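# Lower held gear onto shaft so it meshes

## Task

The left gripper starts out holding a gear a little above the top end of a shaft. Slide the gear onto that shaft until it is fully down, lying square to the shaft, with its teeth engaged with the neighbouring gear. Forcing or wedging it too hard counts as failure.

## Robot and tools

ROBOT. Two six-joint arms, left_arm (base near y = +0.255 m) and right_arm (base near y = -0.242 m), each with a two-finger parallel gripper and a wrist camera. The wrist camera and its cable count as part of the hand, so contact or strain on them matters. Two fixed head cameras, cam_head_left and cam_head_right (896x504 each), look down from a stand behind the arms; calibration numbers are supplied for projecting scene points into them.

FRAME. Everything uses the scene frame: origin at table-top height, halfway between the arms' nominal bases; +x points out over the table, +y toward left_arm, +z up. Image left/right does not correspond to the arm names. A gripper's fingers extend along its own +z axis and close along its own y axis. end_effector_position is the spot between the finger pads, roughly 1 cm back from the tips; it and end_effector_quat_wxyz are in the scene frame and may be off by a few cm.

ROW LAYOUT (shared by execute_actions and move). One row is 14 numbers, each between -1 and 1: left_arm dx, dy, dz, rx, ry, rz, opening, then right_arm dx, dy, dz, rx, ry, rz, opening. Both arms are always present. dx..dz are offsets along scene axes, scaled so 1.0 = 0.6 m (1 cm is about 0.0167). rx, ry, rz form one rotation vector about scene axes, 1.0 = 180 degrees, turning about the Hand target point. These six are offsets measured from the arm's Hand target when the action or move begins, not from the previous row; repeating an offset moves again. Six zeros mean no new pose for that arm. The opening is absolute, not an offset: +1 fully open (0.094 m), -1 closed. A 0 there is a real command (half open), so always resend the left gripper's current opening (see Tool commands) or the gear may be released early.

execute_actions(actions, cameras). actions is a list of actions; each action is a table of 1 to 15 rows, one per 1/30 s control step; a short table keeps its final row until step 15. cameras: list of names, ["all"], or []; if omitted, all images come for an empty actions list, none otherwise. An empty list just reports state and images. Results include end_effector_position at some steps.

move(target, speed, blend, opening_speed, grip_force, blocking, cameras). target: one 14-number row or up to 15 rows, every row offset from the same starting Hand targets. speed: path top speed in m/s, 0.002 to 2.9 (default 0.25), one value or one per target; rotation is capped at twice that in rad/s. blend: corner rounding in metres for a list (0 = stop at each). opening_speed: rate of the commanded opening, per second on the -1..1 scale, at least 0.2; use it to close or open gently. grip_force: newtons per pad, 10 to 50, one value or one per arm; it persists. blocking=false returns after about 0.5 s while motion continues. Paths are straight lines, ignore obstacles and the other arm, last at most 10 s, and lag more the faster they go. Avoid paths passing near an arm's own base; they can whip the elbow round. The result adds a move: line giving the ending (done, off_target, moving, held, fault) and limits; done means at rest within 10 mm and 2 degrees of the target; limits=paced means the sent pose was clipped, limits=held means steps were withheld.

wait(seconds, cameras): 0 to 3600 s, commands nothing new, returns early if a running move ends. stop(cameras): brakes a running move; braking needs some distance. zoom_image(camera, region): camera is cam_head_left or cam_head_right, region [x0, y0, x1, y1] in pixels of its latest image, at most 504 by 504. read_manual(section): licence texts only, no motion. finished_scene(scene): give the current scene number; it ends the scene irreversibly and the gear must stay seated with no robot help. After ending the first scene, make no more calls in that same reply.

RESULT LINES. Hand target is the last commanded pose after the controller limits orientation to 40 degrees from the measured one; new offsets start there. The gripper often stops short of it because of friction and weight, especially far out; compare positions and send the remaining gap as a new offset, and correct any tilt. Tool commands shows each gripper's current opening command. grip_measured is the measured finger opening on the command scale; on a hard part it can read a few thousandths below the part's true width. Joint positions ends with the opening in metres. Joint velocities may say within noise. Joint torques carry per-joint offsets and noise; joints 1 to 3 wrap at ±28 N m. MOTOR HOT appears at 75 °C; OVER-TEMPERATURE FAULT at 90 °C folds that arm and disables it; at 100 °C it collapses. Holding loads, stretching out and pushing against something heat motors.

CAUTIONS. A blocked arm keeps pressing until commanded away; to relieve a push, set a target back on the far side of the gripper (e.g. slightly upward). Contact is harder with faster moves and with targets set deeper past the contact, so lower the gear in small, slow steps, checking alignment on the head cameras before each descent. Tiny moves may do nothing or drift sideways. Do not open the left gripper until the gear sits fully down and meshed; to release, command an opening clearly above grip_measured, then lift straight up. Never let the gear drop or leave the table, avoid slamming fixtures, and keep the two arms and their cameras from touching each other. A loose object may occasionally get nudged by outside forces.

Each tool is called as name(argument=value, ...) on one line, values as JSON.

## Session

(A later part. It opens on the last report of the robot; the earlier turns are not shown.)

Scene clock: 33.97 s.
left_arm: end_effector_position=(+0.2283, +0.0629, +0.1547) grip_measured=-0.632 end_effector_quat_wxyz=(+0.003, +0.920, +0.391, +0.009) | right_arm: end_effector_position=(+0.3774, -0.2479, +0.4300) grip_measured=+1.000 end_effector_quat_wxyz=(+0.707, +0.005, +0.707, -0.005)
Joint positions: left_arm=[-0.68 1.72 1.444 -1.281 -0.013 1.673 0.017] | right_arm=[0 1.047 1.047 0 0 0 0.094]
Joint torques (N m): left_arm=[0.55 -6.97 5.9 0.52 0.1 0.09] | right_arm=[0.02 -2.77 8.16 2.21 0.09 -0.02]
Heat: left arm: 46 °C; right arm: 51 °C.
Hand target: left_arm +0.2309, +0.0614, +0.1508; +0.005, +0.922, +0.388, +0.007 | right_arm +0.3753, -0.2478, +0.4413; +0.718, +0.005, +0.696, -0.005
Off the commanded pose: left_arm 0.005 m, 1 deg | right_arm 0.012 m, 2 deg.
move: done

move(target=[0,0.0015,-0.009,0,0,0,-1,0,0,0,0,0,0,1], speed=0.04, cameras=["all"])

zoom_image(camera="cam_head_left", region=[405, 160, 475, 230])

zoom_image(camera="cam_head_right", region=[395, 160, 465, 230])

Scene clock: 35.60 s.
left_arm: end_effector_position=(+0.2278, +0.0633, +0.1508) grip_measured=-0.632 end_effector_quat_wxyz=(+0.002, +0.920, +0.391, +0.009) | right_arm: end_effector_position=(+0.3774, -0.2479, +0.4300) grip_measured=+1.000 end_effector_quat_wxyz=(+0.707, +0.005, +0.707, -0.005)
Joint positions: left_arm=[-0.68 1.72 1.428 -1.267 -0.013 1.673 0.017] | right_arm=[0 1.047 1.047 0 0 0 0.094]
Joint torques (N m): left_arm=[0.76 -7.01 5.24 0.58 0.08 0.12] | right_arm=[0.02 -2.74 8.16 2.22 0.1 -0.02]
Heat: left arm: 46 °C; right arm: 51 °C.
Hand target: left_arm +0.2310, +0.0623, +0.1454; +0.005, +0.922, +0.388, +0.007 | right_arm +0.3753, -0.2478, +0.4413; +0.718, +0.005, +0.696, -0.005
Off the commanded pose: left_arm 0.006 m, 1 deg | right_arm 0.012 m, 2 deg.
move: done

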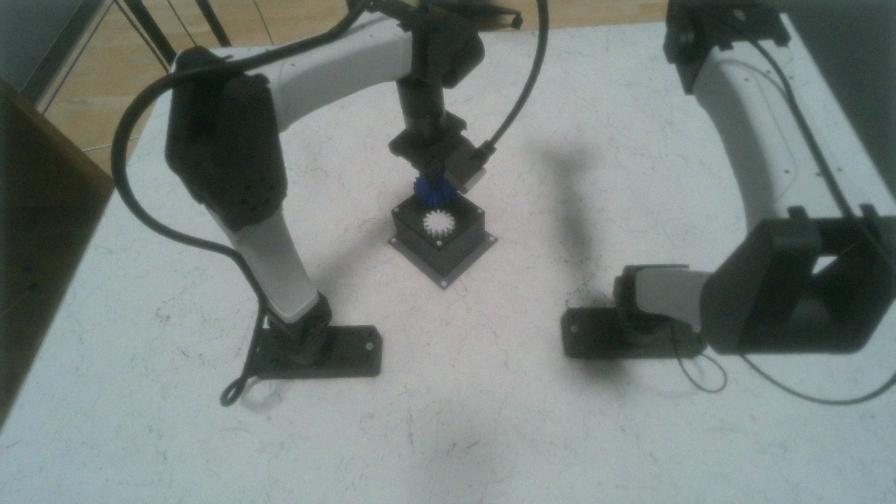

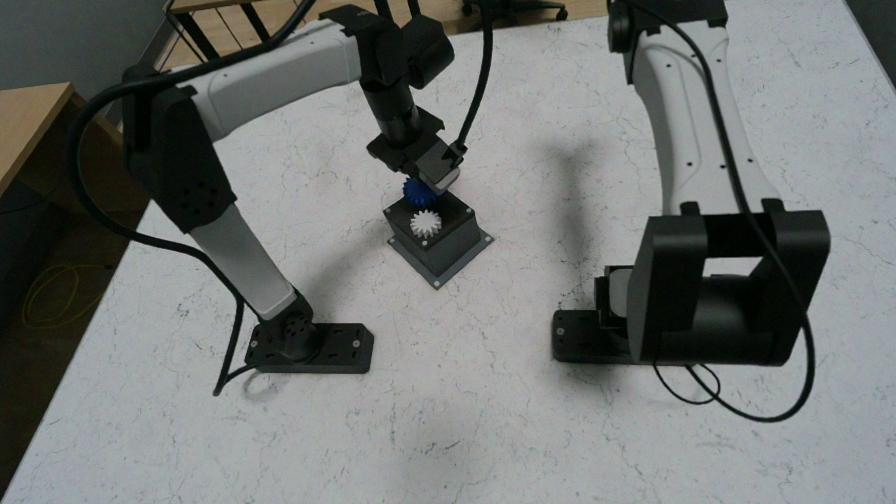

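Scaled by 7.200.

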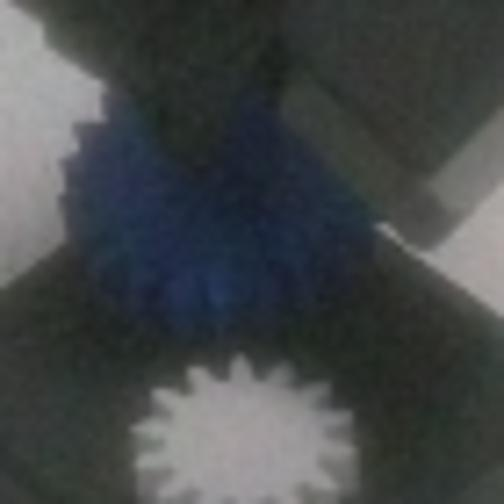

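Scaled by 7.200.

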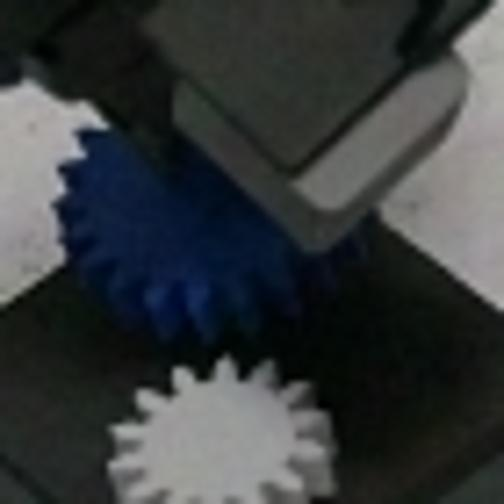

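move(target=[0,0.001,-0.008,0,0,0,-1,0,0,0,0,0,0,1], speed=0.03)

Scene clock: 36.80 s.
left_arm: end_effector_position=(+0.2278, +0.0636, +0.1503) grip_measured=-0.632 end_effector_quat_wxyz=(+0.002, +0.920, +0.392, +0.008) | right_arm: end_effector_position=(+0.3774, -0.2479, +0.4300) grip_measured=+1.000 end_effector_quat_wxyz=(+0.707, +0.005, +0.707, -0.005)
Joint positions: left_arm=[-0.678 1.72 1.426 -1.266 -0.011 1.673 0.017] | right_arm=[0 1.047 1.047 0 0 0 0.094]
Joint torques (N m): left_arm=[0.76 -6.99 3.63 0.74 0.08 0.12] | right_arm=[-0.01 -2.77 8.17 2.21 0.1 -0.02]
Heat: left arm: 46 °C; right arm: 51 °C.
Hand target: left_arm +0.2309, +0.0630, +0.1405; +0.005, +0.922, +0.388, +0.007 | right_arm +0.3753, -0.2478, +0.4413; +0.718, +0.005, +0.696, -0.005
Off the commanded pose: left_arm 0.010 m, 1 deg | right_arm 0.012 m, 2 deg.
move: done

move(target=[[0,0.006,0,0,0,0,-1,0,0,0,0,0,0,1],[-0.006,0.004,0,0,0,0,-1,0,0,0,0,0,0,1]], speed=0.02, blend=0.002)

move(target=[0.012,0,0,0,0,0,-1,0,0,0,0,0,0,1], speed=0.02)

Scene clock: 38.30 s.
left_arm: end_effector_position=(+0.2277, +0.0645, +0.1505) grip_measured=-0.632 end_effector_quat_wxyz=(+0.010, +0.920, +0.392, +0.009) | right_arm: end_effector_position=(+0.3774, -0.2479, +0.4300) grip_measured=+1.000 end_effector_quat_wxyz=(+0.707, +0.005, +0.707, -0.005)
Joint positions: left_arm=[-0.673 1.703 1.408 -1.248 -0.006 1.678 0.017] | right_arm=[0 1.047 1.047 0 0 0 0.094]
Joint torques (N m): left_arm=[0.27 -6.84 3.6 0.65 0.02 0.07] | right_arm=[0.01 -2.74 8.17 2.22 0.09 -0.02]
Heat: left arm: 46 °C; right arm: 51 °C.
Hand target: left_arm +0.2273, +0.0653, +0.1406; +0.005, +0.922, +0.388, +0.007 | right_arm +0.3753, -0.2478, +0.4413; +0.718, +0.005, +0.696, -0.005
Off the commanded pose: left_arm 0.010 m, 1 deg | right_arm 0.012 m, 2 deg.
move: done; blend cut to 0.0017 m at target 1

Scene clock: 39.03 s.
left_arm: end_effector_position=(+0.2279, +0.0648, +0.1505) grip_measured=-0.632 end_effector_quat_wxyz=(+0.012, +0.920, +0.391, +0.005) | right_arm: end_effector_position=(+0.3774, -0.2479, +0.4300) grip_measured=+1.000 end_effector_quat_wxyz=(+0.707, +0.005, +0.707, -0.005)
Joint positions: left_arm=[-0.667 1.703 1.408 -1.248 0.003 1.685 0.017] | right_arm=[0 1.047 1.047 0 0 0 0.094]
Joint torques (N m): left_arm=[0.87 -5.04 5.86 0.6 -0.08 0.1] | right_arm=[-0.01 -2.76 8.17 2.22 0.1 -0.02]
Heat: left arm: 46 °C; right arm: 51 °C.
Hand target: left_arm +0.2345, +0.0653, +0.1406; +0.005, +0.922, +0.388, +0.007 | right_arm +0.3753, -0.2478, +0.4413; +0.718, +0.005, +0.696, -0.005
Off the commanded pose: left_arm 0.012 m, 1 deg | right_arm 0.012 m, 2 deg.
move: off_target (left_arm)

move(target=[[-0.0188,-0.006,0.065,0,0,0,-1,0,0,0,0,0,0,1],[-0.0188,-0.006,0.0165,0,0,0,-1,0,0,0,0,0,0,1]], speed=[0.08,0.04], cameras=["all"])

zoom_image(camera="cam_head_left", region=[405, 160, 475, 230])

zoom_image(camera="cam_head_right", region=[395, 160, 465, 230])

Scene clock: 43.67 s.
left_arm: end_effector_position=(+0.2215, +0.0640, +0.1508) grip_measured=-0.632 end_effector_quat_wxyz=(+0.000, +0.922, +0.388, +0.001) | right_arm: end_effector_position=(+0.3774, -0.2479, +0.4300) grip_measured=+1.000 end_effector_quat_wxyz=(+0.707, +0.005, +0.707, -0.005)
Joint positions: left_arm=[-0.684 1.709 1.417 -1.276 -0.002 1.675 0.017] | right_arm=[0 1.047 1.047 0 0 0 0.094]
Joint torques (N m): left_arm=[-0.29 -8.02 5.78 0.51 -0.03 -0.08] | right_arm=[0.05 -2.76 8.18 2.21 0.1 -0.02]
Heat: left arm: 45 °C; right arm: 51 °C.
Hand target: left_arm +0.2232, +0.0618, +0.1505; +0.005, +0.922, +0.388, +0.007 | right_arm +0.3753, -0.2478, +0.4413; +0.718, +0.005, +0.696, -0.005
Off the commanded pose: left_arm 0.003 m, 1 deg | right_arm 0.012 m, 2 deg.
move: done

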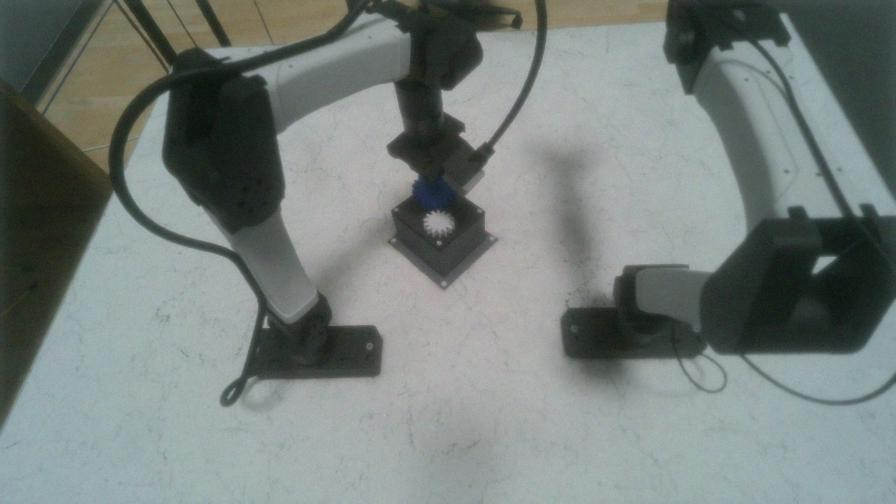

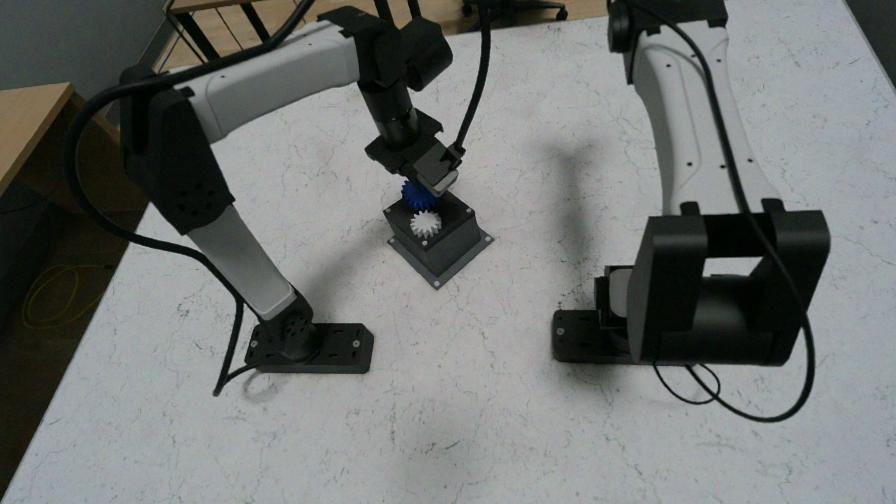

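Scaled by 7.200.

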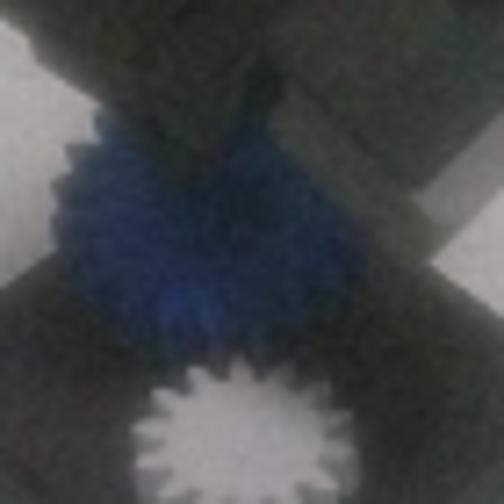

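Scaled by 7.200.

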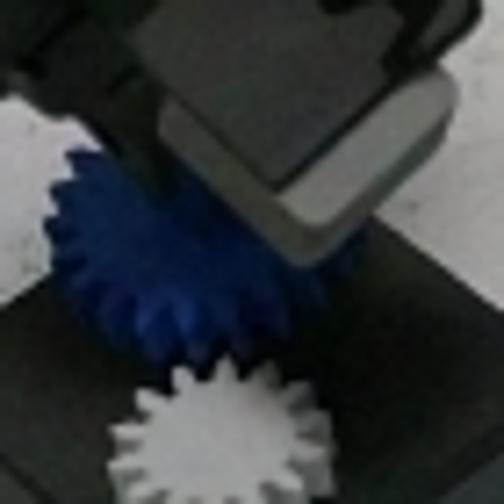

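move(target=[0,-0.005,-0.004,0,0,0,-1,0,0,0,0,0,0,1], speed=0.03)

move(target=[0,0,-0.006,0,0,0,-1,0,0,0,0,0,0,1], speed=0.03)

Scene clock: 44.73 s.
left_arm: end_effector_position=(+0.2218, +0.0610, +0.1509) grip_measured=-0.632 end_effector_quat_wxyz=(+0.004, +0.922, +0.388, +0.003) | right_arm: end_effector_position=(+0.3774, -0.2479, +0.4300) grip_measured=+1.000 end_effector_quat_wxyz=(+0.707, +0.005, +0.707, -0.005)
Joint positions: left_arm=[-0.692 1.709 1.417 -1.268 -0.002 1.668 0.017] | right_arm=[0 1.047 1.047 0 0 0 0.094]
Joint torques (N m): left_arm=[-0.24 -7.34 5.71 0.48 -0.03 -0.06] | right_arm=[0.02 -2.74 8.17 2.22 0.1 -0.02]
Heat: left arm: 45 °C; right arm: 51 °C.
Hand target: left_arm +0.2233, +0.0588, +0.1481; +0.005, +0.922, +0.388, +0.007 | right_arm +0.3753, -0.2478, +0.4413; +0.718, +0.005, +0.696, -0.005
Off the commanded pose: left_arm 0.004 m, 0 deg | right_arm 0.012 m, 2 deg.
move: done

Scene clock: 45.23 s.
left_arm: end_effector_position=(+0.2218, +0.0610, +0.1505) grip_measured=-0.632 end_effector_quat_wxyz=(+0.004, +0.921, +0.389, +0.003) | right_arm: end_effector_position=(+0.3774, -0.2479, +0.4300) grip_measured=+1.000 end_effector_quat_wxyz=(+0.707, +0.005, +0.707, -0.005)
Joint positions: left_arm=[-0.692 1.709 1.415 -1.266 -0.002 1.667 0.017] | right_arm=[0 1.047 1.047 0 0 0 0.094]
Joint torques (N m): left_arm=[-0.25 -7.23 4.62 0.61 -0.03 -0.08] | right_arm=[0.02 -2.77 8.2 2.21 0.1 -0.03]
Heat: left arm: 45 °C; right arm: 51 °C.
Hand target: left_arm +0.2232, +0.0588, +0.1445; +0.005, +0.921, +0.388, +0.007 | right_arm +0.3753, -0.2478, +0.4413; +0.718, +0.005, +0.696, -0.005
Off the commanded pose: left_arm 0.007 m, 0 deg | right_arm 0.012 m, 2 deg.
move: done

move(target=[0,0.006,0,0,0,0,-1,0,0,0,0,0,0,1], speed=0.01)

move(target=[-0.005,0.001,-0.002,0,0,0,-1,0,0,0,0,0,0,1], speed=0.01)

move(target=[0,-0.006,0,0,0,0,-1,0,0,0,0,0,0,1], speed=0.01, cameras=["all"])

zoom_image(camera="cam_head_left", region=[405, 160, 475, 230])

zoom_image(camera="cam_head_right", region=[395, 160, 465, 230])

Scene clock: 52.00 s.
left_arm: end_effector_position=(+0.2217, +0.0611, +0.1504) grip_measured=-0.632 end_effector_quat_wxyz=(+0.005, +0.921, +0.389, +0.004) | right_arm: end_effector_position=(+0.3774, -0.2479, +0.4300) grip_measured=+1.000 end_effector_quat_wxyz=(+0.707, +0.005, +0.707, -0.005)
Joint positions: left_arm=[-0.692 1.706 1.411 -1.262 -0.002 1.667 0.017] | right_arm=[0 1.047 1.047 0 0 0 0.094]
Joint torques (N m): left_arm=[0.44 -7.62 4.14 0.6 -0.03 0.02] | right_arm=[0.03 -2.76 8.18 2.22 0.09 -0.03]
Heat: left arm: 45 °C; right arm: 51 °C.
Hand target: left_arm +0.2233, +0.0624, +0.1445; +0.005, +0.921, +0.388, +0.007 | right_arm +0.3753, -0.2478, +0.4413; +0.718, +0.005, +0.696, -0.005
Off the commanded pose: left_arm 0.006 m, 0 deg | right_arm 0.012 m, 2 deg.
move: done

Scene clock: 52.63 s.
left_arm: end_effector_position=(+0.2213, +0.0614, +0.1504) grip_measured=-0.632 end_effector_quat_wxyz=(+0.010, +0.921, +0.389, +0.007) | right_arm: end_effector_position=(+0.3774, -0.2479, +0.4300) grip_measured=+1.000 end_effector_quat_wxyz=(+0.707, +0.005, +0.707, -0.005)
Joint positions: left_arm=[-0.692 1.694 1.397 -1.249 -0.002 1.667 0.017] | right_arm=[0 1.047 1.047 0 0 0 0.094]
Joint torques (N m): left_arm=[0.09 -7.31 3.9 0.54 -0.03 -0.04] | right_arm=[0.02 -2.78 8.18 2.21 0.1 -0.02]
Heat: left arm: 45 °C; right arm: 51 °C.
Hand target: left_arm +0.2203, +0.0630, +0.1432; +0.005, +0.921, +0.388, +0.007 | right_arm +0.3753, -0.2478, +0.4413; +0.718, +0.005, +0.696, -0.005
Off the commanded pose: left_arm 0.007 m, 1 deg | right_arm 0.012 m, 2 deg.
move: done

Scene clock: 53.30 s.
left_arm: end_effector_position=(+0.2212, +0.0611, +0.1504) grip_measured=-0.632 end_effector_quat_wxyz=(+0.009, +0.921, +0.389, +0.009) | right_arm: end_effector_position=(+0.3774, -0.2479, +0.4300) grip_measured=+1.000 end_effector_quat_wxyz=(+0.707, +0.005, +0.707, -0.005)
Joint positions: left_arm=[-0.695 1.694 1.397 -1.249 -0.007 1.664 0.017] | right_arm=[0 1.047 1.047 0 0 0 0.094]
Joint torques (N m): left_arm=[-0.43 -6.57 4.85 0.54 0.02 -0.08] | right_arm=[0.03 -2.76 8.14 2.21 0.1 -0.02]
Heat: left arm: 45 °C; right arm: 51 °C.
Hand target: left_arm +0.2202, +0.0593, +0.1432; +0.005, +0.922, +0.388, +0.007 | right_arm +0.3753, -0.2478, +0.4413; +0.718, +0.005, +0.696, -0.005
Off the commanded pose: left_arm 0.007 m, 1 deg | right_arm 0.012 m, 2 deg.
move: done

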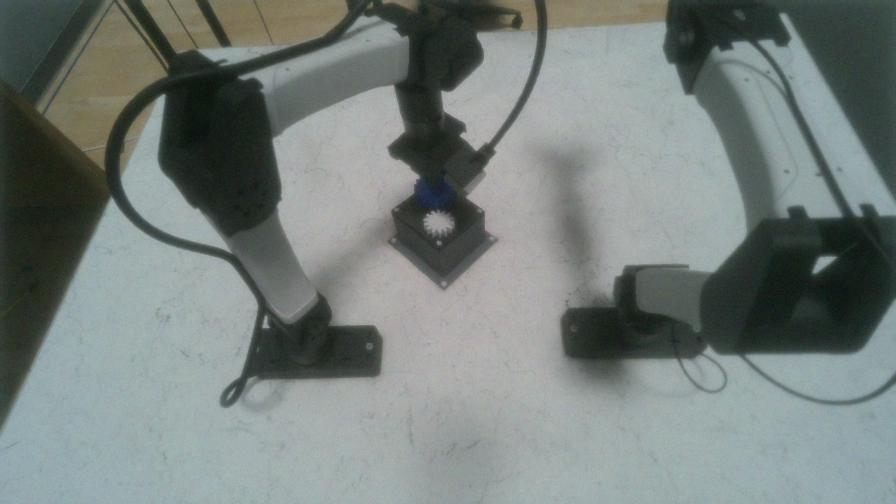

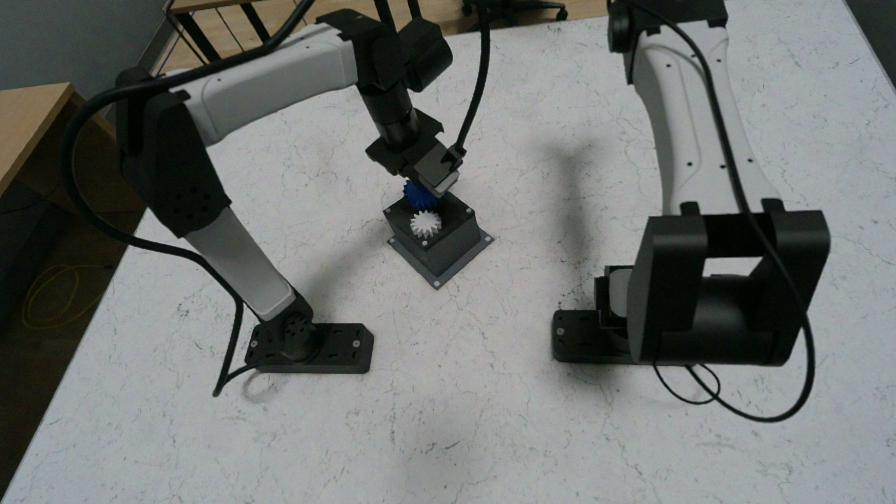

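Scaled by 7.200.

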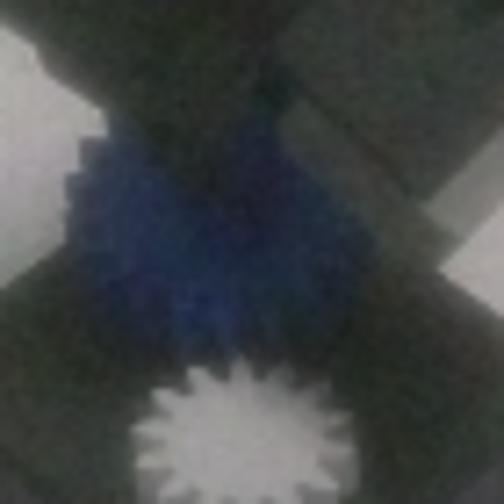

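Scaled by 7.200.

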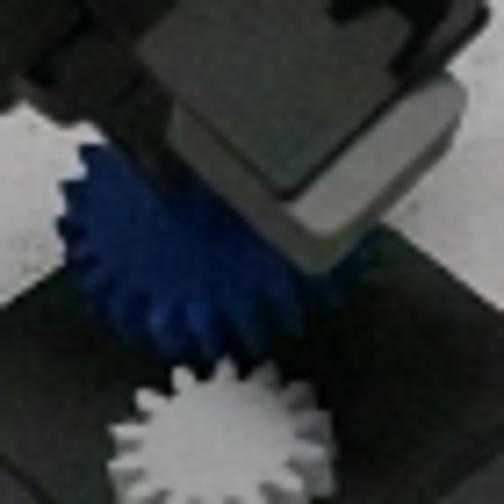

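move(target=[-0.006,0.003,0,0,0,0,-1,0,0,0,0,0,0,1], speed=0.01)

move(target=[-0.006,0.003,0,0,0,0,-1,0,0,0,0,0,0,1], speed=0.01)

Scene clock: 55.03 s.
left_arm: end_effector_position=(+0.2210, +0.0612, +0.1505) grip_measured=-0.632 end_effector_quat_wxyz=(+0.011, +0.921, +0.389, +0.011) | right_arm: end_effector_position=(+0.3774, -0.2479, +0.4300) grip_measured=+1.000 end_effector_quat_wxyz=(+0.707, +0.005, +0.707, -0.005)
Joint positions: left_arm=[-0.697 1.688 1.39 -1.243 -0.01 1.66 0.017] | right_arm=[0 1.047 1.047 0 0 0 0.094]
Joint torques (N m): left_arm=[-0.42 -7.3 3.97 0.51 0.04 -0.13] | right_arm=[-0.01 -2.76 8.18 2.21 0.1 -0.03]
Heat: left arm: 45 °C; right arm: 51 °C.
Hand target: left_arm +0.2167, +0.0611, +0.1433; +0.005, +0.922, +0.388, +0.007 | right_arm +0.3753, -0.2478, +0.4413; +0.718, +0.005, +0.696, -0.005
Off the commanded pose: left_arm 0.008 m, 1 deg | right_arm 0.012 m, 2 deg.
move: done

Scene clock: 55.70 s.
left_arm: end_effector_position=(+0.2204, +0.0615, +0.1507) grip_measured=-0.632 end_effector_quat_wxyz=(+0.016, +0.921, +0.389, +0.016) | right_arm: end_effector_position=(+0.3774, -0.2479, +0.4300) grip_measured=+1.000 end_effector_quat_wxyz=(+0.707, +0.005, +0.707, -0.005)
Joint positions: left_arm=[-0.7 1.674 1.375 -1.229 -0.013 1.658 0.017] | right_arm=[0 1.047 1.047 0 0 0 0.094]
Joint torques (N m): left_arm=[-0.46 -7.28 3.89 0.41 0.08 -0.09] | right_arm=[0.01 -2.77 8.2 2.22 0.1 -0.03]
Heat: left arm: 44 °C; right arm: 51 °C.
Hand target: left_arm +0.2131, +0.0630, +0.1434; +0.005, +0.922, +0.388, +0.007 | right_arm +0.3753, -0.2478, +0.4413; +0.718, +0.005, +0.696, -0.005
Off the commanded pose: left_arm 0.010 m, 2 deg | right_arm 0.012 m, 2 deg.
move: done

move(target=[[0.0165,-0.0053,0.065,0,0,0,-1,0,0,0,0,0,0,1],[0.0165,-0.0053,0.004,0,0,0,-1,0,0,0,0,0,0,1]], speed=[0.08,0.03])

Scene clock: 59.20 s.
left_arm: end_effector_position=(+0.2195, +0.0622, +0.1500) grip_measured=-0.632 end_effector_quat_wxyz=(+0.001, +0.921, +0.389, +0.008) | right_arm: end_effector_position=(+0.3774, -0.2479, +0.4300) grip_measured=+1.000 end_effector_quat_wxyz=(+0.707, +0.005, +0.707, -0.005)
Joint positions: left_arm=[-0.7 1.7 1.403 -1.264 -0.013 1.658 0.017] | right_arm=[0 1.047 1.047 0 0 0 0.094]
Joint torques (N m): left_arm=[0.54 -6.67 5.82 0.54 0.09 0.04] | right_arm=[0.03 -2.76 8.18 2.21 0.09 -0.03]
Heat: left arm: 44 °C; right arm: 51 °C.
Hand target: left_arm +0.2230, +0.0598, +0.1457; +0.005, +0.922, +0.388, +0.007 | right_arm +0.3753, -0.2478, +0.4413; +0.718, +0.005, +0.696, -0.005
Off the commanded pose: left_arm 0.006 m, 0 deg | right_arm 0.012 m, 2 deg.
move: done

move(target=[0.002,0,-0.006,0,0,0,-1,0,0,0,0,0,0,1], speed=0.02)

move(target=[0.006,0,-0.002,0,0,0,-1,0,0,0,0,0,0,1], speed=0.02)

Scene clock: 60.20 s.
left_arm: end_effector_position=(+0.2193, +0.0624, +0.1461) grip_measured=-0.632 end_effector_quat_wxyz=(-0.001, +0.921, +0.389, +0.007) | right_arm: end_effector_position=(+0.3774, -0.2479, +0.4300) grip_measured=+1.000 end_effector_quat_wxyz=(+0.707, +0.005, +0.707, -0.005)
Joint positions: left_arm=[-0.7 1.705 1.393 -1.254 -0.013 1.658 0.017] | right_arm=[0 1.047 1.047 0 0 0 0.094]
Joint torques (N m): left_arm=[0.77 -6.74 5.91 0.58 0.08 0.06] | right_arm=[0.02 -2.74 8.16 2.22 0.1 -0.03]
Heat: left arm: 44 °C; right arm: 51 °C.
Hand target: left_arm +0.2242, +0.0598, +0.1421; +0.005, +0.922, +0.388, +0.007 | right_arm +0.3753, -0.2478, +0.4413; +0.718, +0.005, +0.696, -0.005
Off the commanded pose: left_arm 0.007 m, 1 deg | right_arm 0.012 m, 2 deg.
move: done

Scene clock: 60.77 s.
left_arm: end_effector_position=(+0.2206, +0.0640, +0.1429) grip_measured=-0.632 end_effector_quat_wxyz=(-0.006, +0.920, +0.392, +0.004) | right_arm: end_effector_position=(+0.3774, -0.2479, +0.4300) grip_measured=+1.000 end_effector_quat_wxyz=(+0.707, +0.005, +0.707, -0.005)
Joint positions: left_arm=[-0.693 1.716 1.393 -1.254 -0.013 1.659 0.017] | right_arm=[0 1.047 1.047 0 0 0 0.094]
Joint torques (N m): left_arm=[0.76 -6.84 6.56 0.59 0.09 0.11] | right_arm=[0.01 -2.76 8.16 2.21 0.1 -0.03]
Heat: left arm: 44 °C; right arm: 51 °C.
Hand target: left_arm +0.2278, +0.0598, +0.1408; +0.005, +0.922, +0.388, +0.007 | right_arm +0.3753, -0.2478, +0.4413; +0.718, +0.005, +0.696, -0.005
Off the commanded pose: left_arm 0.009 m, 1 deg | right_arm 0.012 m, 2 deg.
move: done

move(target=[-0.003,0.001,-0.008,0,0,0,-1,0,0,0,0,0,0,1], speed=0.02)

move(target=[0,0,-0.007,0,0,0,-1,0,0,0,0,0,0,1], speed=0.02, cameras=["all"])

zoom_image(camera="cam_head_left", region=[405, 160, 475, 230])

zoom_image(camera="cam_head_right", region=[395, 160, 465, 230])

Scene clock: 62.27 s.
left_arm: end_effector_position=(+0.2203, +0.0643, +0.1388) grip_measured=-0.632 end_effector_quat_wxyz=(-0.006, +0.920, +0.391, +0.004) | right_arm: end_effector_position=(+0.3774, -0.2479, +0.4300) grip_measured=+1.000 end_effector_quat_wxyz=(+0.707, +0.005, +0.707, -0.005)
Joint positions: left_arm=[-0.693 1.716 1.376 -1.238 -0.013 1.66 0.017] | right_arm=[0 1.047 1.047 0 0 0 0.094]
Joint torques (N m): left_arm=[0.57 -7.24 5.87 0.6 0.07 0.09] | right_arm=[0.03 -2.76 8.17 2.21 0.1 -0.02]
Heat: left arm: 44 °C; right arm: 51 °C.
Hand target: left_arm +0.2260, +0.0604, +0.1361; +0.005, +0.922, +0.388, +0.007 | right_arm +0.3753, -0.2478, +0.4413; +0.718, +0.005, +0.696, -0.005
Off the commanded pose: left_arm 0.007 m, 1 deg | right_arm 0.012 m, 2 deg.
move: done

Scene clock: 62.77 s.
left_arm: end_effector_position=(+0.2200, +0.0645, +0.1369) grip_measured=-0.632 end_effector_quat_wxyz=(-0.006, +0.920, +0.391, +0.004) | right_arm: end_effector_position=(+0.3774, -0.2479, +0.4300) grip_measured=+1.000 end_effector_quat_wxyz=(+0.707, +0.005, +0.707, -0.005)
Joint positions: left_arm=[-0.693 1.716 1.369 -1.23 -0.013 1.66 0.017] | right_arm=[0 1.047 1.047 0 0 0 0.094]
Joint torques (N m): left_arm=[0.62 -7.05 5.23 0.7 0.08 0.09] | right_arm=[0.02 -2.77 8.18 2.22 0.09 -0.03]
Heat: left arm: 44 °C; right arm: 51 °C.
Hand target: left_arm +0.2259, +0.0604, +0.1319; +0.005, +0.922, +0.388, +0.007 | right_arm +0.3753, -0.2478, +0.4413; +0.718, +0.005, +0.696, -0.005
Off the commanded pose: left_arm 0.009 m, 1 deg | right_arm 0.012 m, 2 deg.
move: done

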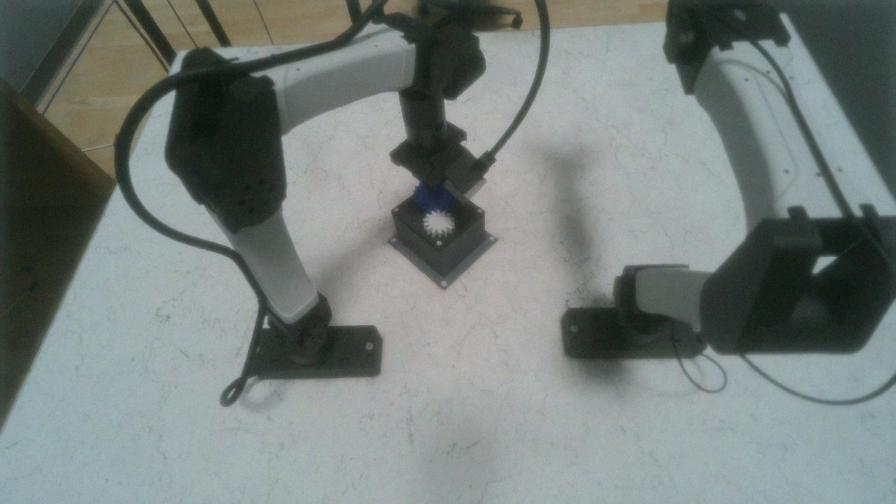

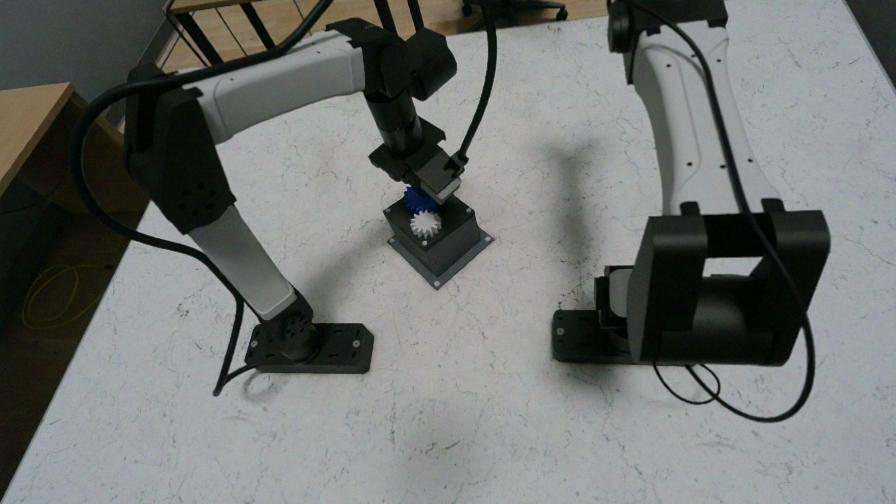

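Scaled by 7.200.

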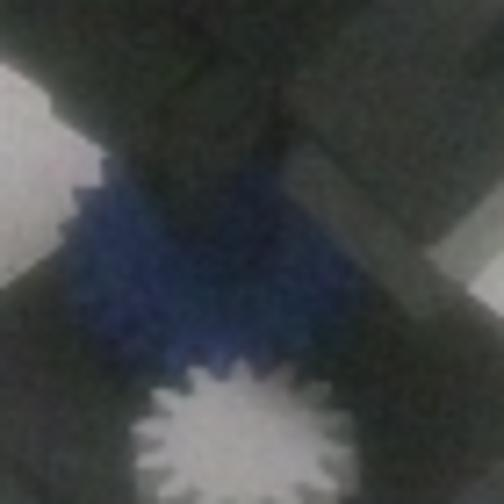

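Scaled by 7.200.

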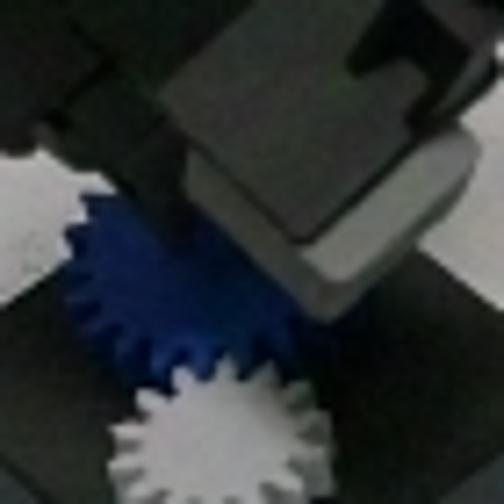

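move(target=[0,0,-0.006,0,0,0,-1,0,0,0,0,0,0,1], speed=0.02)

move(target=[0,0,-0.006,0,0,0,-1,0,0,0,0,0,0,1], speed=0.02)

Scene clock: 63.83 s.
left_arm: end_effector_position=(+0.2200, +0.0645, +0.1364) grip_measured=-0.632 end_effector_quat_wxyz=(-0.006, +0.920, +0.391, +0.004) | right_arm: end_effector_position=(+0.3774, -0.2479, +0.4300) grip_measured=+1.000 end_effector_quat_wxyz=(+0.707, +0.005, +0.707, -0.005)
Joint positions: left_arm=[-0.693 1.716 1.367 -1.229 -0.013 1.66 0.017] | right_arm=[0 1.047 1.047 0 0 0 0.094]
Joint torques (N m): left_arm=[0.61 -6.94 4.25 0.81 0.08 0.1] | right_arm=[0.02 -2.77 8.17 2.22 0.1 -0.03]
Heat: left arm: 44 °C; right arm: 51 °C.
Hand target: left_arm +0.2259, +0.0604, +0.1283; +0.005, +0.922, +0.388, +0.007 | right_arm +0.3753, -0.2478, +0.4413; +0.718, +0.005, +0.696, -0.005
Off the commanded pose: left_arm 0.011 m, 1 deg | right_arm 0.012 m, 2 deg.
move: off_target (left_arm)

Scene clock: 64.33 s.
left_arm: end_effector_position=(+0.2200, +0.0645, +0.1361) grip_measured=-0.632 end_effector_quat_wxyz=(-0.005, +0.920, +0.392, +0.005) | right_arm: end_effector_position=(+0.3774, -0.2479, +0.4300) grip_measured=+1.000 end_effector_quat_wxyz=(+0.707, +0.005, +0.707, -0.005)
Joint positions: left_arm=[-0.693 1.714 1.364 -1.225 -0.013 1.66 0.017] | right_arm=[0 1.047 1.047 0 0 0 0.094]
Joint torques (N m): left_arm=[0.59 -6.64 3.44 0.92 0.08 0.09] | right_arm=[0.01 -2.74 8.16 2.22 0.1 -0.02]
Heat: left arm: 44 °C; right arm: 51 °C.
Hand target: left_arm +0.2260, +0.0603, +0.1247; +0.005, +0.922, +0.388, +0.007 | right_arm +0.3753, -0.2478, +0.4413; +0.718, +0.005, +0.696, -0.005
Off the commanded pose: left_arm 0.014 m, 1 deg | right_arm 0.012 m, 2 deg.
move: off_target (left_arm)

move(target=[-0.002,0.0015,0.005,0,0,0.03,-1,0,0,0,0,0,0,1], speed=0.06)

move(target=[0,0,0,0,0,0.025,-1,0,0,0,0,0,0,1], speed=0.06)

Scene clock: 66.30 s.
left_arm: end_effector_position=(+0.2199, +0.0645, +0.1360) grip_measured=-0.632 end_effector_quat_wxyz=(-0.005, +0.906, +0.423, +0.005) | right_arm: end_effector_position=(+0.3774, -0.2479, +0.4300) grip_measured=+1.000 end_effector_quat_wxyz=(+0.707, +0.005, +0.707, -0.005)
Joint positions: left_arm=[-0.693 1.714 1.363 -1.225 -0.013 1.591 0.017] | right_arm=[0 1.047 1.047 0 0 0 0.094]
Joint torques (N m): left_arm=[0.51 -7.15 3.92 0.8 0.06 -0.19] | right_arm=[0.02 -2.76 8.17 2.22 0.1 -0.03]
Heat: left arm: 44 °C; right arm: 51 °C.
Hand target: left_arm +0.2247, +0.0613, +0.1277; +0.005, +0.902, +0.431, +0.007 | right_arm +0.3753, -0.2478, +0.4413; +0.718, +0.005, +0.696, -0.005
Off the commanded pose: left_arm 0.010 m, 2 deg | right_arm 0.012 m, 2 deg.
move: done

Scene clock: 67.53 s.
left_arm: end_effector_position=(+0.2199, +0.0645, +0.1359) grip_measured=-0.632 end_effector_quat_wxyz=(-0.005, +0.889, +0.458, +0.005) | right_arm: end_effector_position=(+0.3774, -0.2479, +0.4300) grip_measured=+1.000 end_effector_quat_wxyz=(+0.707, +0.005, +0.707, -0.005)
Joint positions: left_arm=[-0.693 1.714 1.363 -1.224 -0.013 1.514 0.017] | right_arm=[0 1.047 1.047 0 0 0 0.094]
Joint torques (N m): left_arm=[0.49 -7.05 4 0.79 0.07 -0.18] | right_arm=[0.02 -2.77 8.14 2.21 0.09 -0.03]
Heat: left arm: 44 °C; right arm: 51 °C.
Hand target: left_arm +0.2248, +0.0612, +0.1277; +0.004, +0.885, +0.466, +0.007 | right_arm +0.3753, -0.2478, +0.4413; +0.718, +0.005, +0.696, -0.005
Off the commanded pose: left_arm 0.010 m, 2 deg | right_arm 0.012 m, 2 deg.
move: done

wait(seconds=0, cameras=["all"])

zoom_image(camera="cam_head_left", region=[405, 170, 475, 240])

zoom_image(camera="cam_head_right", region=[395, 170, 465, 240])

Scene clock: 68.10 s.
left_arm: end_effector_position=(+0.2199, +0.0645, +0.1359) grip_measured=-0.632 end_effector_quat_wxyz=(-0.005, +0.889, +0.458, +0.005) | right_arm: end_effector_position=(+0.3774, -0.2479, +0.4300) grip_measured=+1.000 end_effector_quat_wxyz=(+0.707, +0.005, +0.707, -0.005)
Joint positions: left_arm=[-0.693 1.714 1.363 -1.224 -0.013 1.513 0.017] | right_arm=[0 1.047 1.047 0 0 0 0.094]
Joint torques (N m): left_arm=[0.49 -7.06 4.04 0.8 0.06 -0.18] | right_arm=[0.02 -2.78 8.18 2.22 0.09 -0.03]
Heat: left arm: 44 °C; right arm: 51 °C.
Hand target: left_arm +0.2248, +0.0612, +0.1277; +0.004, +0.885, +0.466, +0.007 | right_arm +0.3753, -0.2478, +0.4413; +0.718, +0.005, +0.696, -0.005
Tool commands: left_gripper/opening=-1.0 right_gripper/opening=+1.0
Off the commanded pose: left_arm 0.010 m, 2 deg | right_arm 0.012 m, 2 deg.

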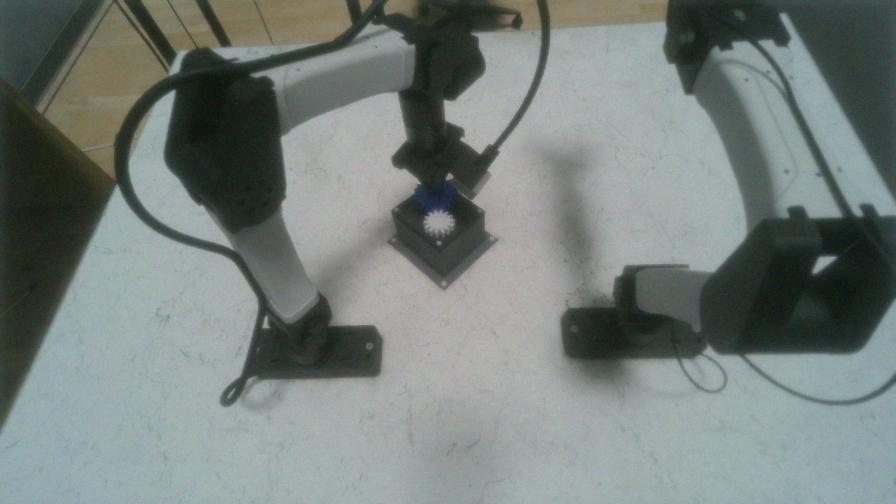

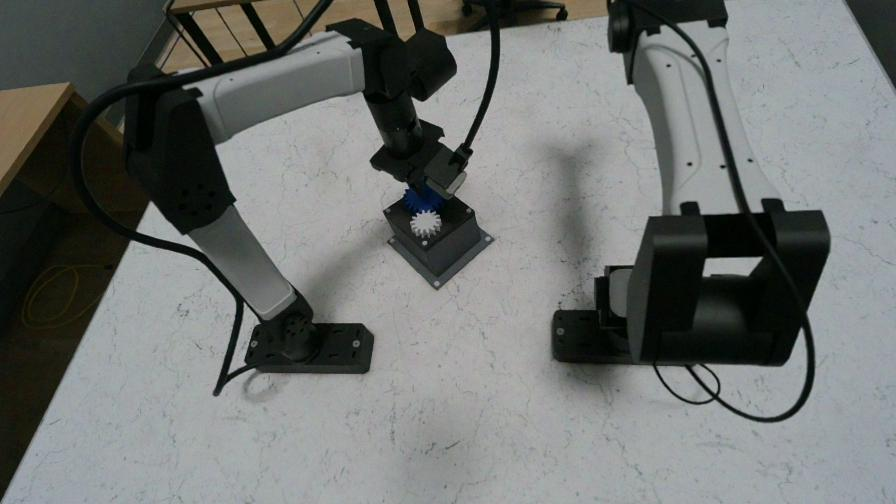

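Scaled by 7.200.

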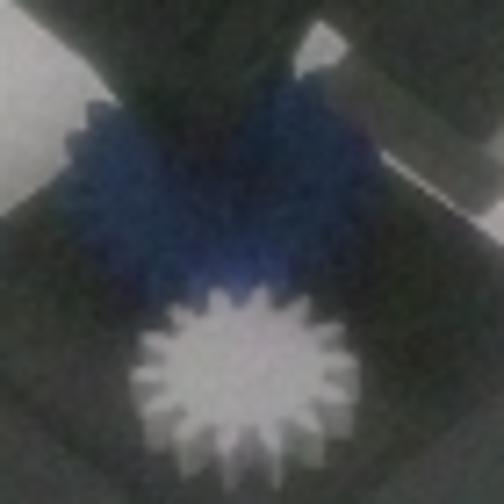

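Scaled by 7.200.

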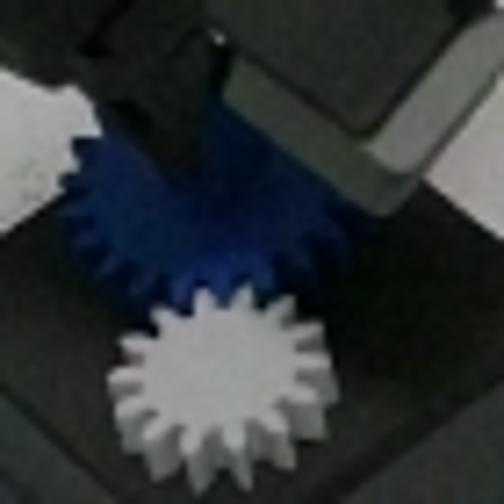

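move(target=[-0.002,0.0015,-0.006,0,0,-0.03,-1,0,0,0,0,0,0,1], speed=0.06)

Scene clock: 70.20 s.
left_arm: end_effector_position=(+0.2191, +0.0641, +0.1356) grip_measured=-0.632 end_effector_quat_wxyz=(+0.001, +0.899, +0.438, +0.002) | right_arm: end_effector_position=(+0.3774, -0.2479, +0.4300) grip_measured=+1.000 end_effector_quat_wxyz=(+0.707, +0.005, +0.707, -0.005)
Joint positions: left_arm=[-0.69 1.706 1.352 -1.214 -0.003 1.56 0.017] | right_arm=[0 1.047 1.047 0 0 0 0.094]
Joint torques (N m): left_arm=[0.24 -6.61 3.28 0.86 -0.03 0.31] | right_arm=[0.03 -2.74 8.17 2.22 0.1 -0.03]
Heat: left arm: 44 °C; right arm: 51 °C.
Hand target: left_arm +0.2235, +0.0621, +0.1241; +0.005, +0.906, +0.424, +0.007 | right_arm +0.3753, -0.2478, +0.4413; +0.718, +0.005, +0.696, -0.005
Off the commanded pose: left_arm 0.013 m, 2 deg | right_arm 0.012 m, 2 deg.
move: off_target (left_arm)

move(target=[0,0,0.008,0,0,0,-1,0,0,0,0,0,0,1], speed=0.05)

move(target=[0,0,0,0,0,0,-0.2,0,0,0,0,0,0,1], opening_speed=0.6)

move(target=[0,0,0.13,0,0,0,-0.2,0,0,0,0,0,0,1], speed=0.08, cameras=["all"])

zoom_image(camera="cam_head_left", region=[405, 170, 475, 240])

zoom_image(camera="cam_head_right", region=[395, 170, 465, 240])

Scene clock: 71.37 s.
left_arm: end_effector_position=(+0.2192, +0.0642, +0.1356) grip_measured=-0.632 end_effector_quat_wxyz=(+0.001, +0.899, +0.438, +0.002) | right_arm: end_effector_position=(+0.3774, -0.2479, +0.4300) grip_measured=+1.000 end_effector_quat_wxyz=(+0.707, +0.005, +0.707, -0.005)
Joint positions: left_arm=[-0.69 1.706 1.352 -1.214 -0.003 1.56 0.017] | right_arm=[0 1.047 1.047 0 0 0 0.094]
Joint torques (N m): left_arm=[0.24 -6.84 4.68 0.68 -0.03 0.3] | right_arm=[0.03 -2.77 8.18 2.21 0.1 -0.03]
Heat: left arm: 43 °C; right arm: 51 °C.
Hand target: left_arm +0.2235, +0.0622, +0.1289; +0.005, +0.906, +0.424, +0.007 | right_arm +0.3753, -0.2478, +0.4413; +0.718, +0.005, +0.696, -0.005
Off the commanded pose: left_arm 0.008 m, 2 deg | right_arm 0.012 m, 2 deg.
move: done

Scene clock: 72.97 s.
left_arm: end_effector_position=(+0.2211, +0.0628, +0.1329) grip_measured=-0.203 end_effector_quat_wxyz=(+0.005, +0.903, +0.430, +0.005) | right_arm: end_effector_position=(+0.3774, -0.2479, +0.4300) grip_measured=+1.000 end_effector_quat_wxyz=(+0.707, +0.005, +0.707, -0.005)
Joint positions: left_arm=[-0.69 1.706 1.341 -1.192 -0.004 1.578 0.037] | right_arm=[0 1.047 1.047 0 0 0 0.094]
Joint torques (N m): left_arm=[0.29 -6.9 5.72 0.51 -0.01 0.11] | right_arm=[0.01 -2.76 8.17 2.21 0.09 -0.02]
Heat: left arm: 43 °C; right arm: 51 °C.
Hand target: left_arm +0.2236, +0.0622, +0.1289; +0.005, +0.906, +0.424, +0.007 | right_arm +0.3753, -0.2478, +0.4413; +0.718, +0.005, +0.696, -0.005
Off the commanded pose: left_arm 0.005 m, 1 deg | right_arm 0.012 m, 2 deg.
move: done

Scene clock: 74.70 s.
left_arm: end_effector_position=(+0.2212, +0.0627, +0.2056) grip_measured=-0.203 end_effector_quat_wxyz=(+0.008, +0.903, +0.430, +0.006) | right_arm: end_effector_position=(+0.3774, -0.2479, +0.4300) grip_measured=+1.000 end_effector_quat_wxyz=(+0.707, +0.005, +0.707, -0.005)
Joint positions: left_arm=[-0.69 1.706 1.63 -1.475 -0.004 1.578 0.037] | right_arm=[0 1.047 1.047 0 0 0 0.094]
Joint torques (N m): left_arm=[0.28 -6.38 8.09 0.29 -0.02 0.11] | right_arm=[0.02 -2.77 8.18 2.22 0.1 -0.03]
Heat: left arm: 43 °C; right arm: 51 °C.
Hand target: left_arm +0.2236, +0.0622, +0.2069; +0.005, +0.906, +0.424, +0.007 | right_arm +0.3753, -0.2478, +0.4413; +0.718, +0.005, +0.696, -0.005
Off the commanded pose: left_arm 0.003 m, 1 deg | right_arm 0.012 m, 2 deg.
move: done

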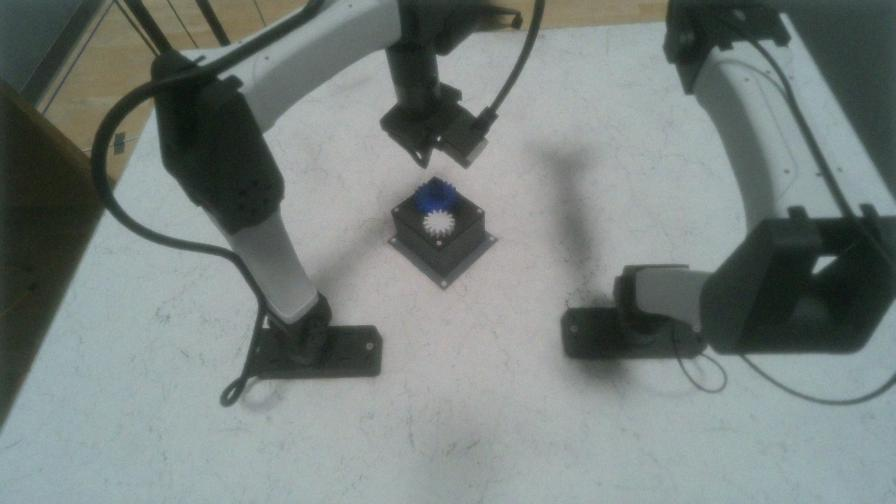

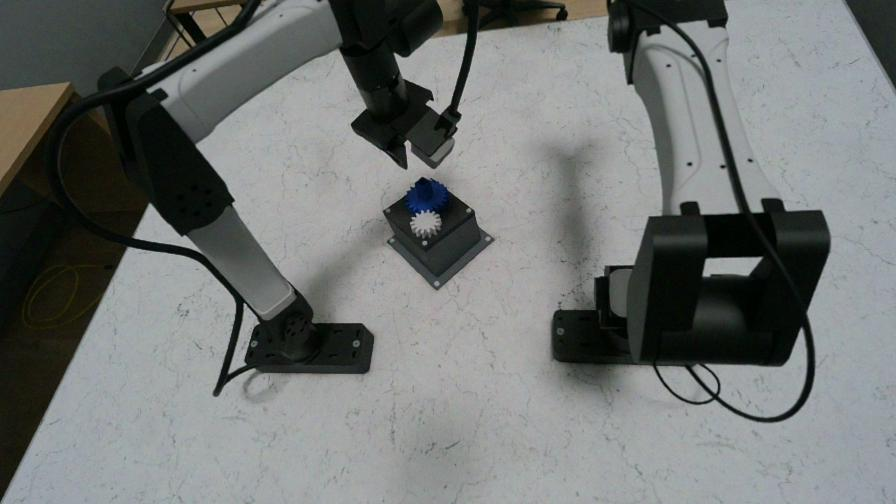

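Scaled by 7.200.

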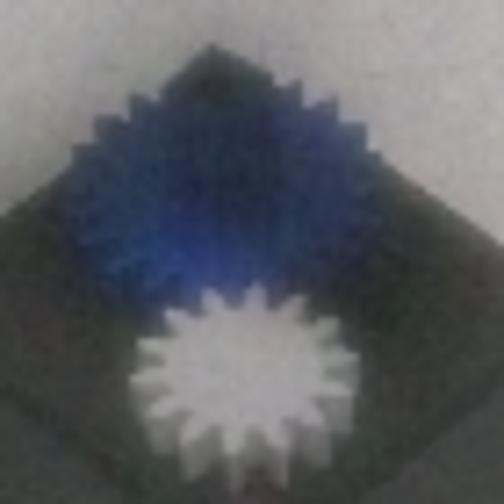

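Scaled by 7.200.

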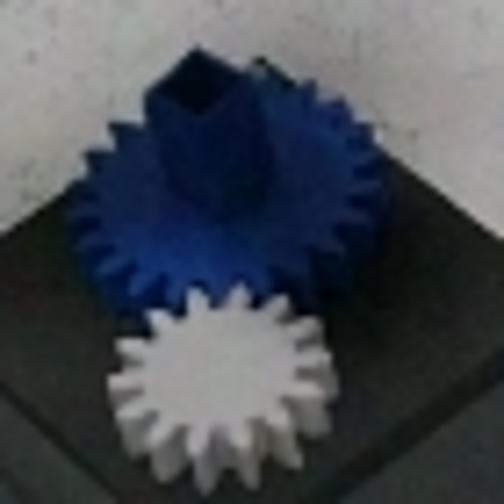

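finished_scene(scene=1)

The scene is finished: the task was done.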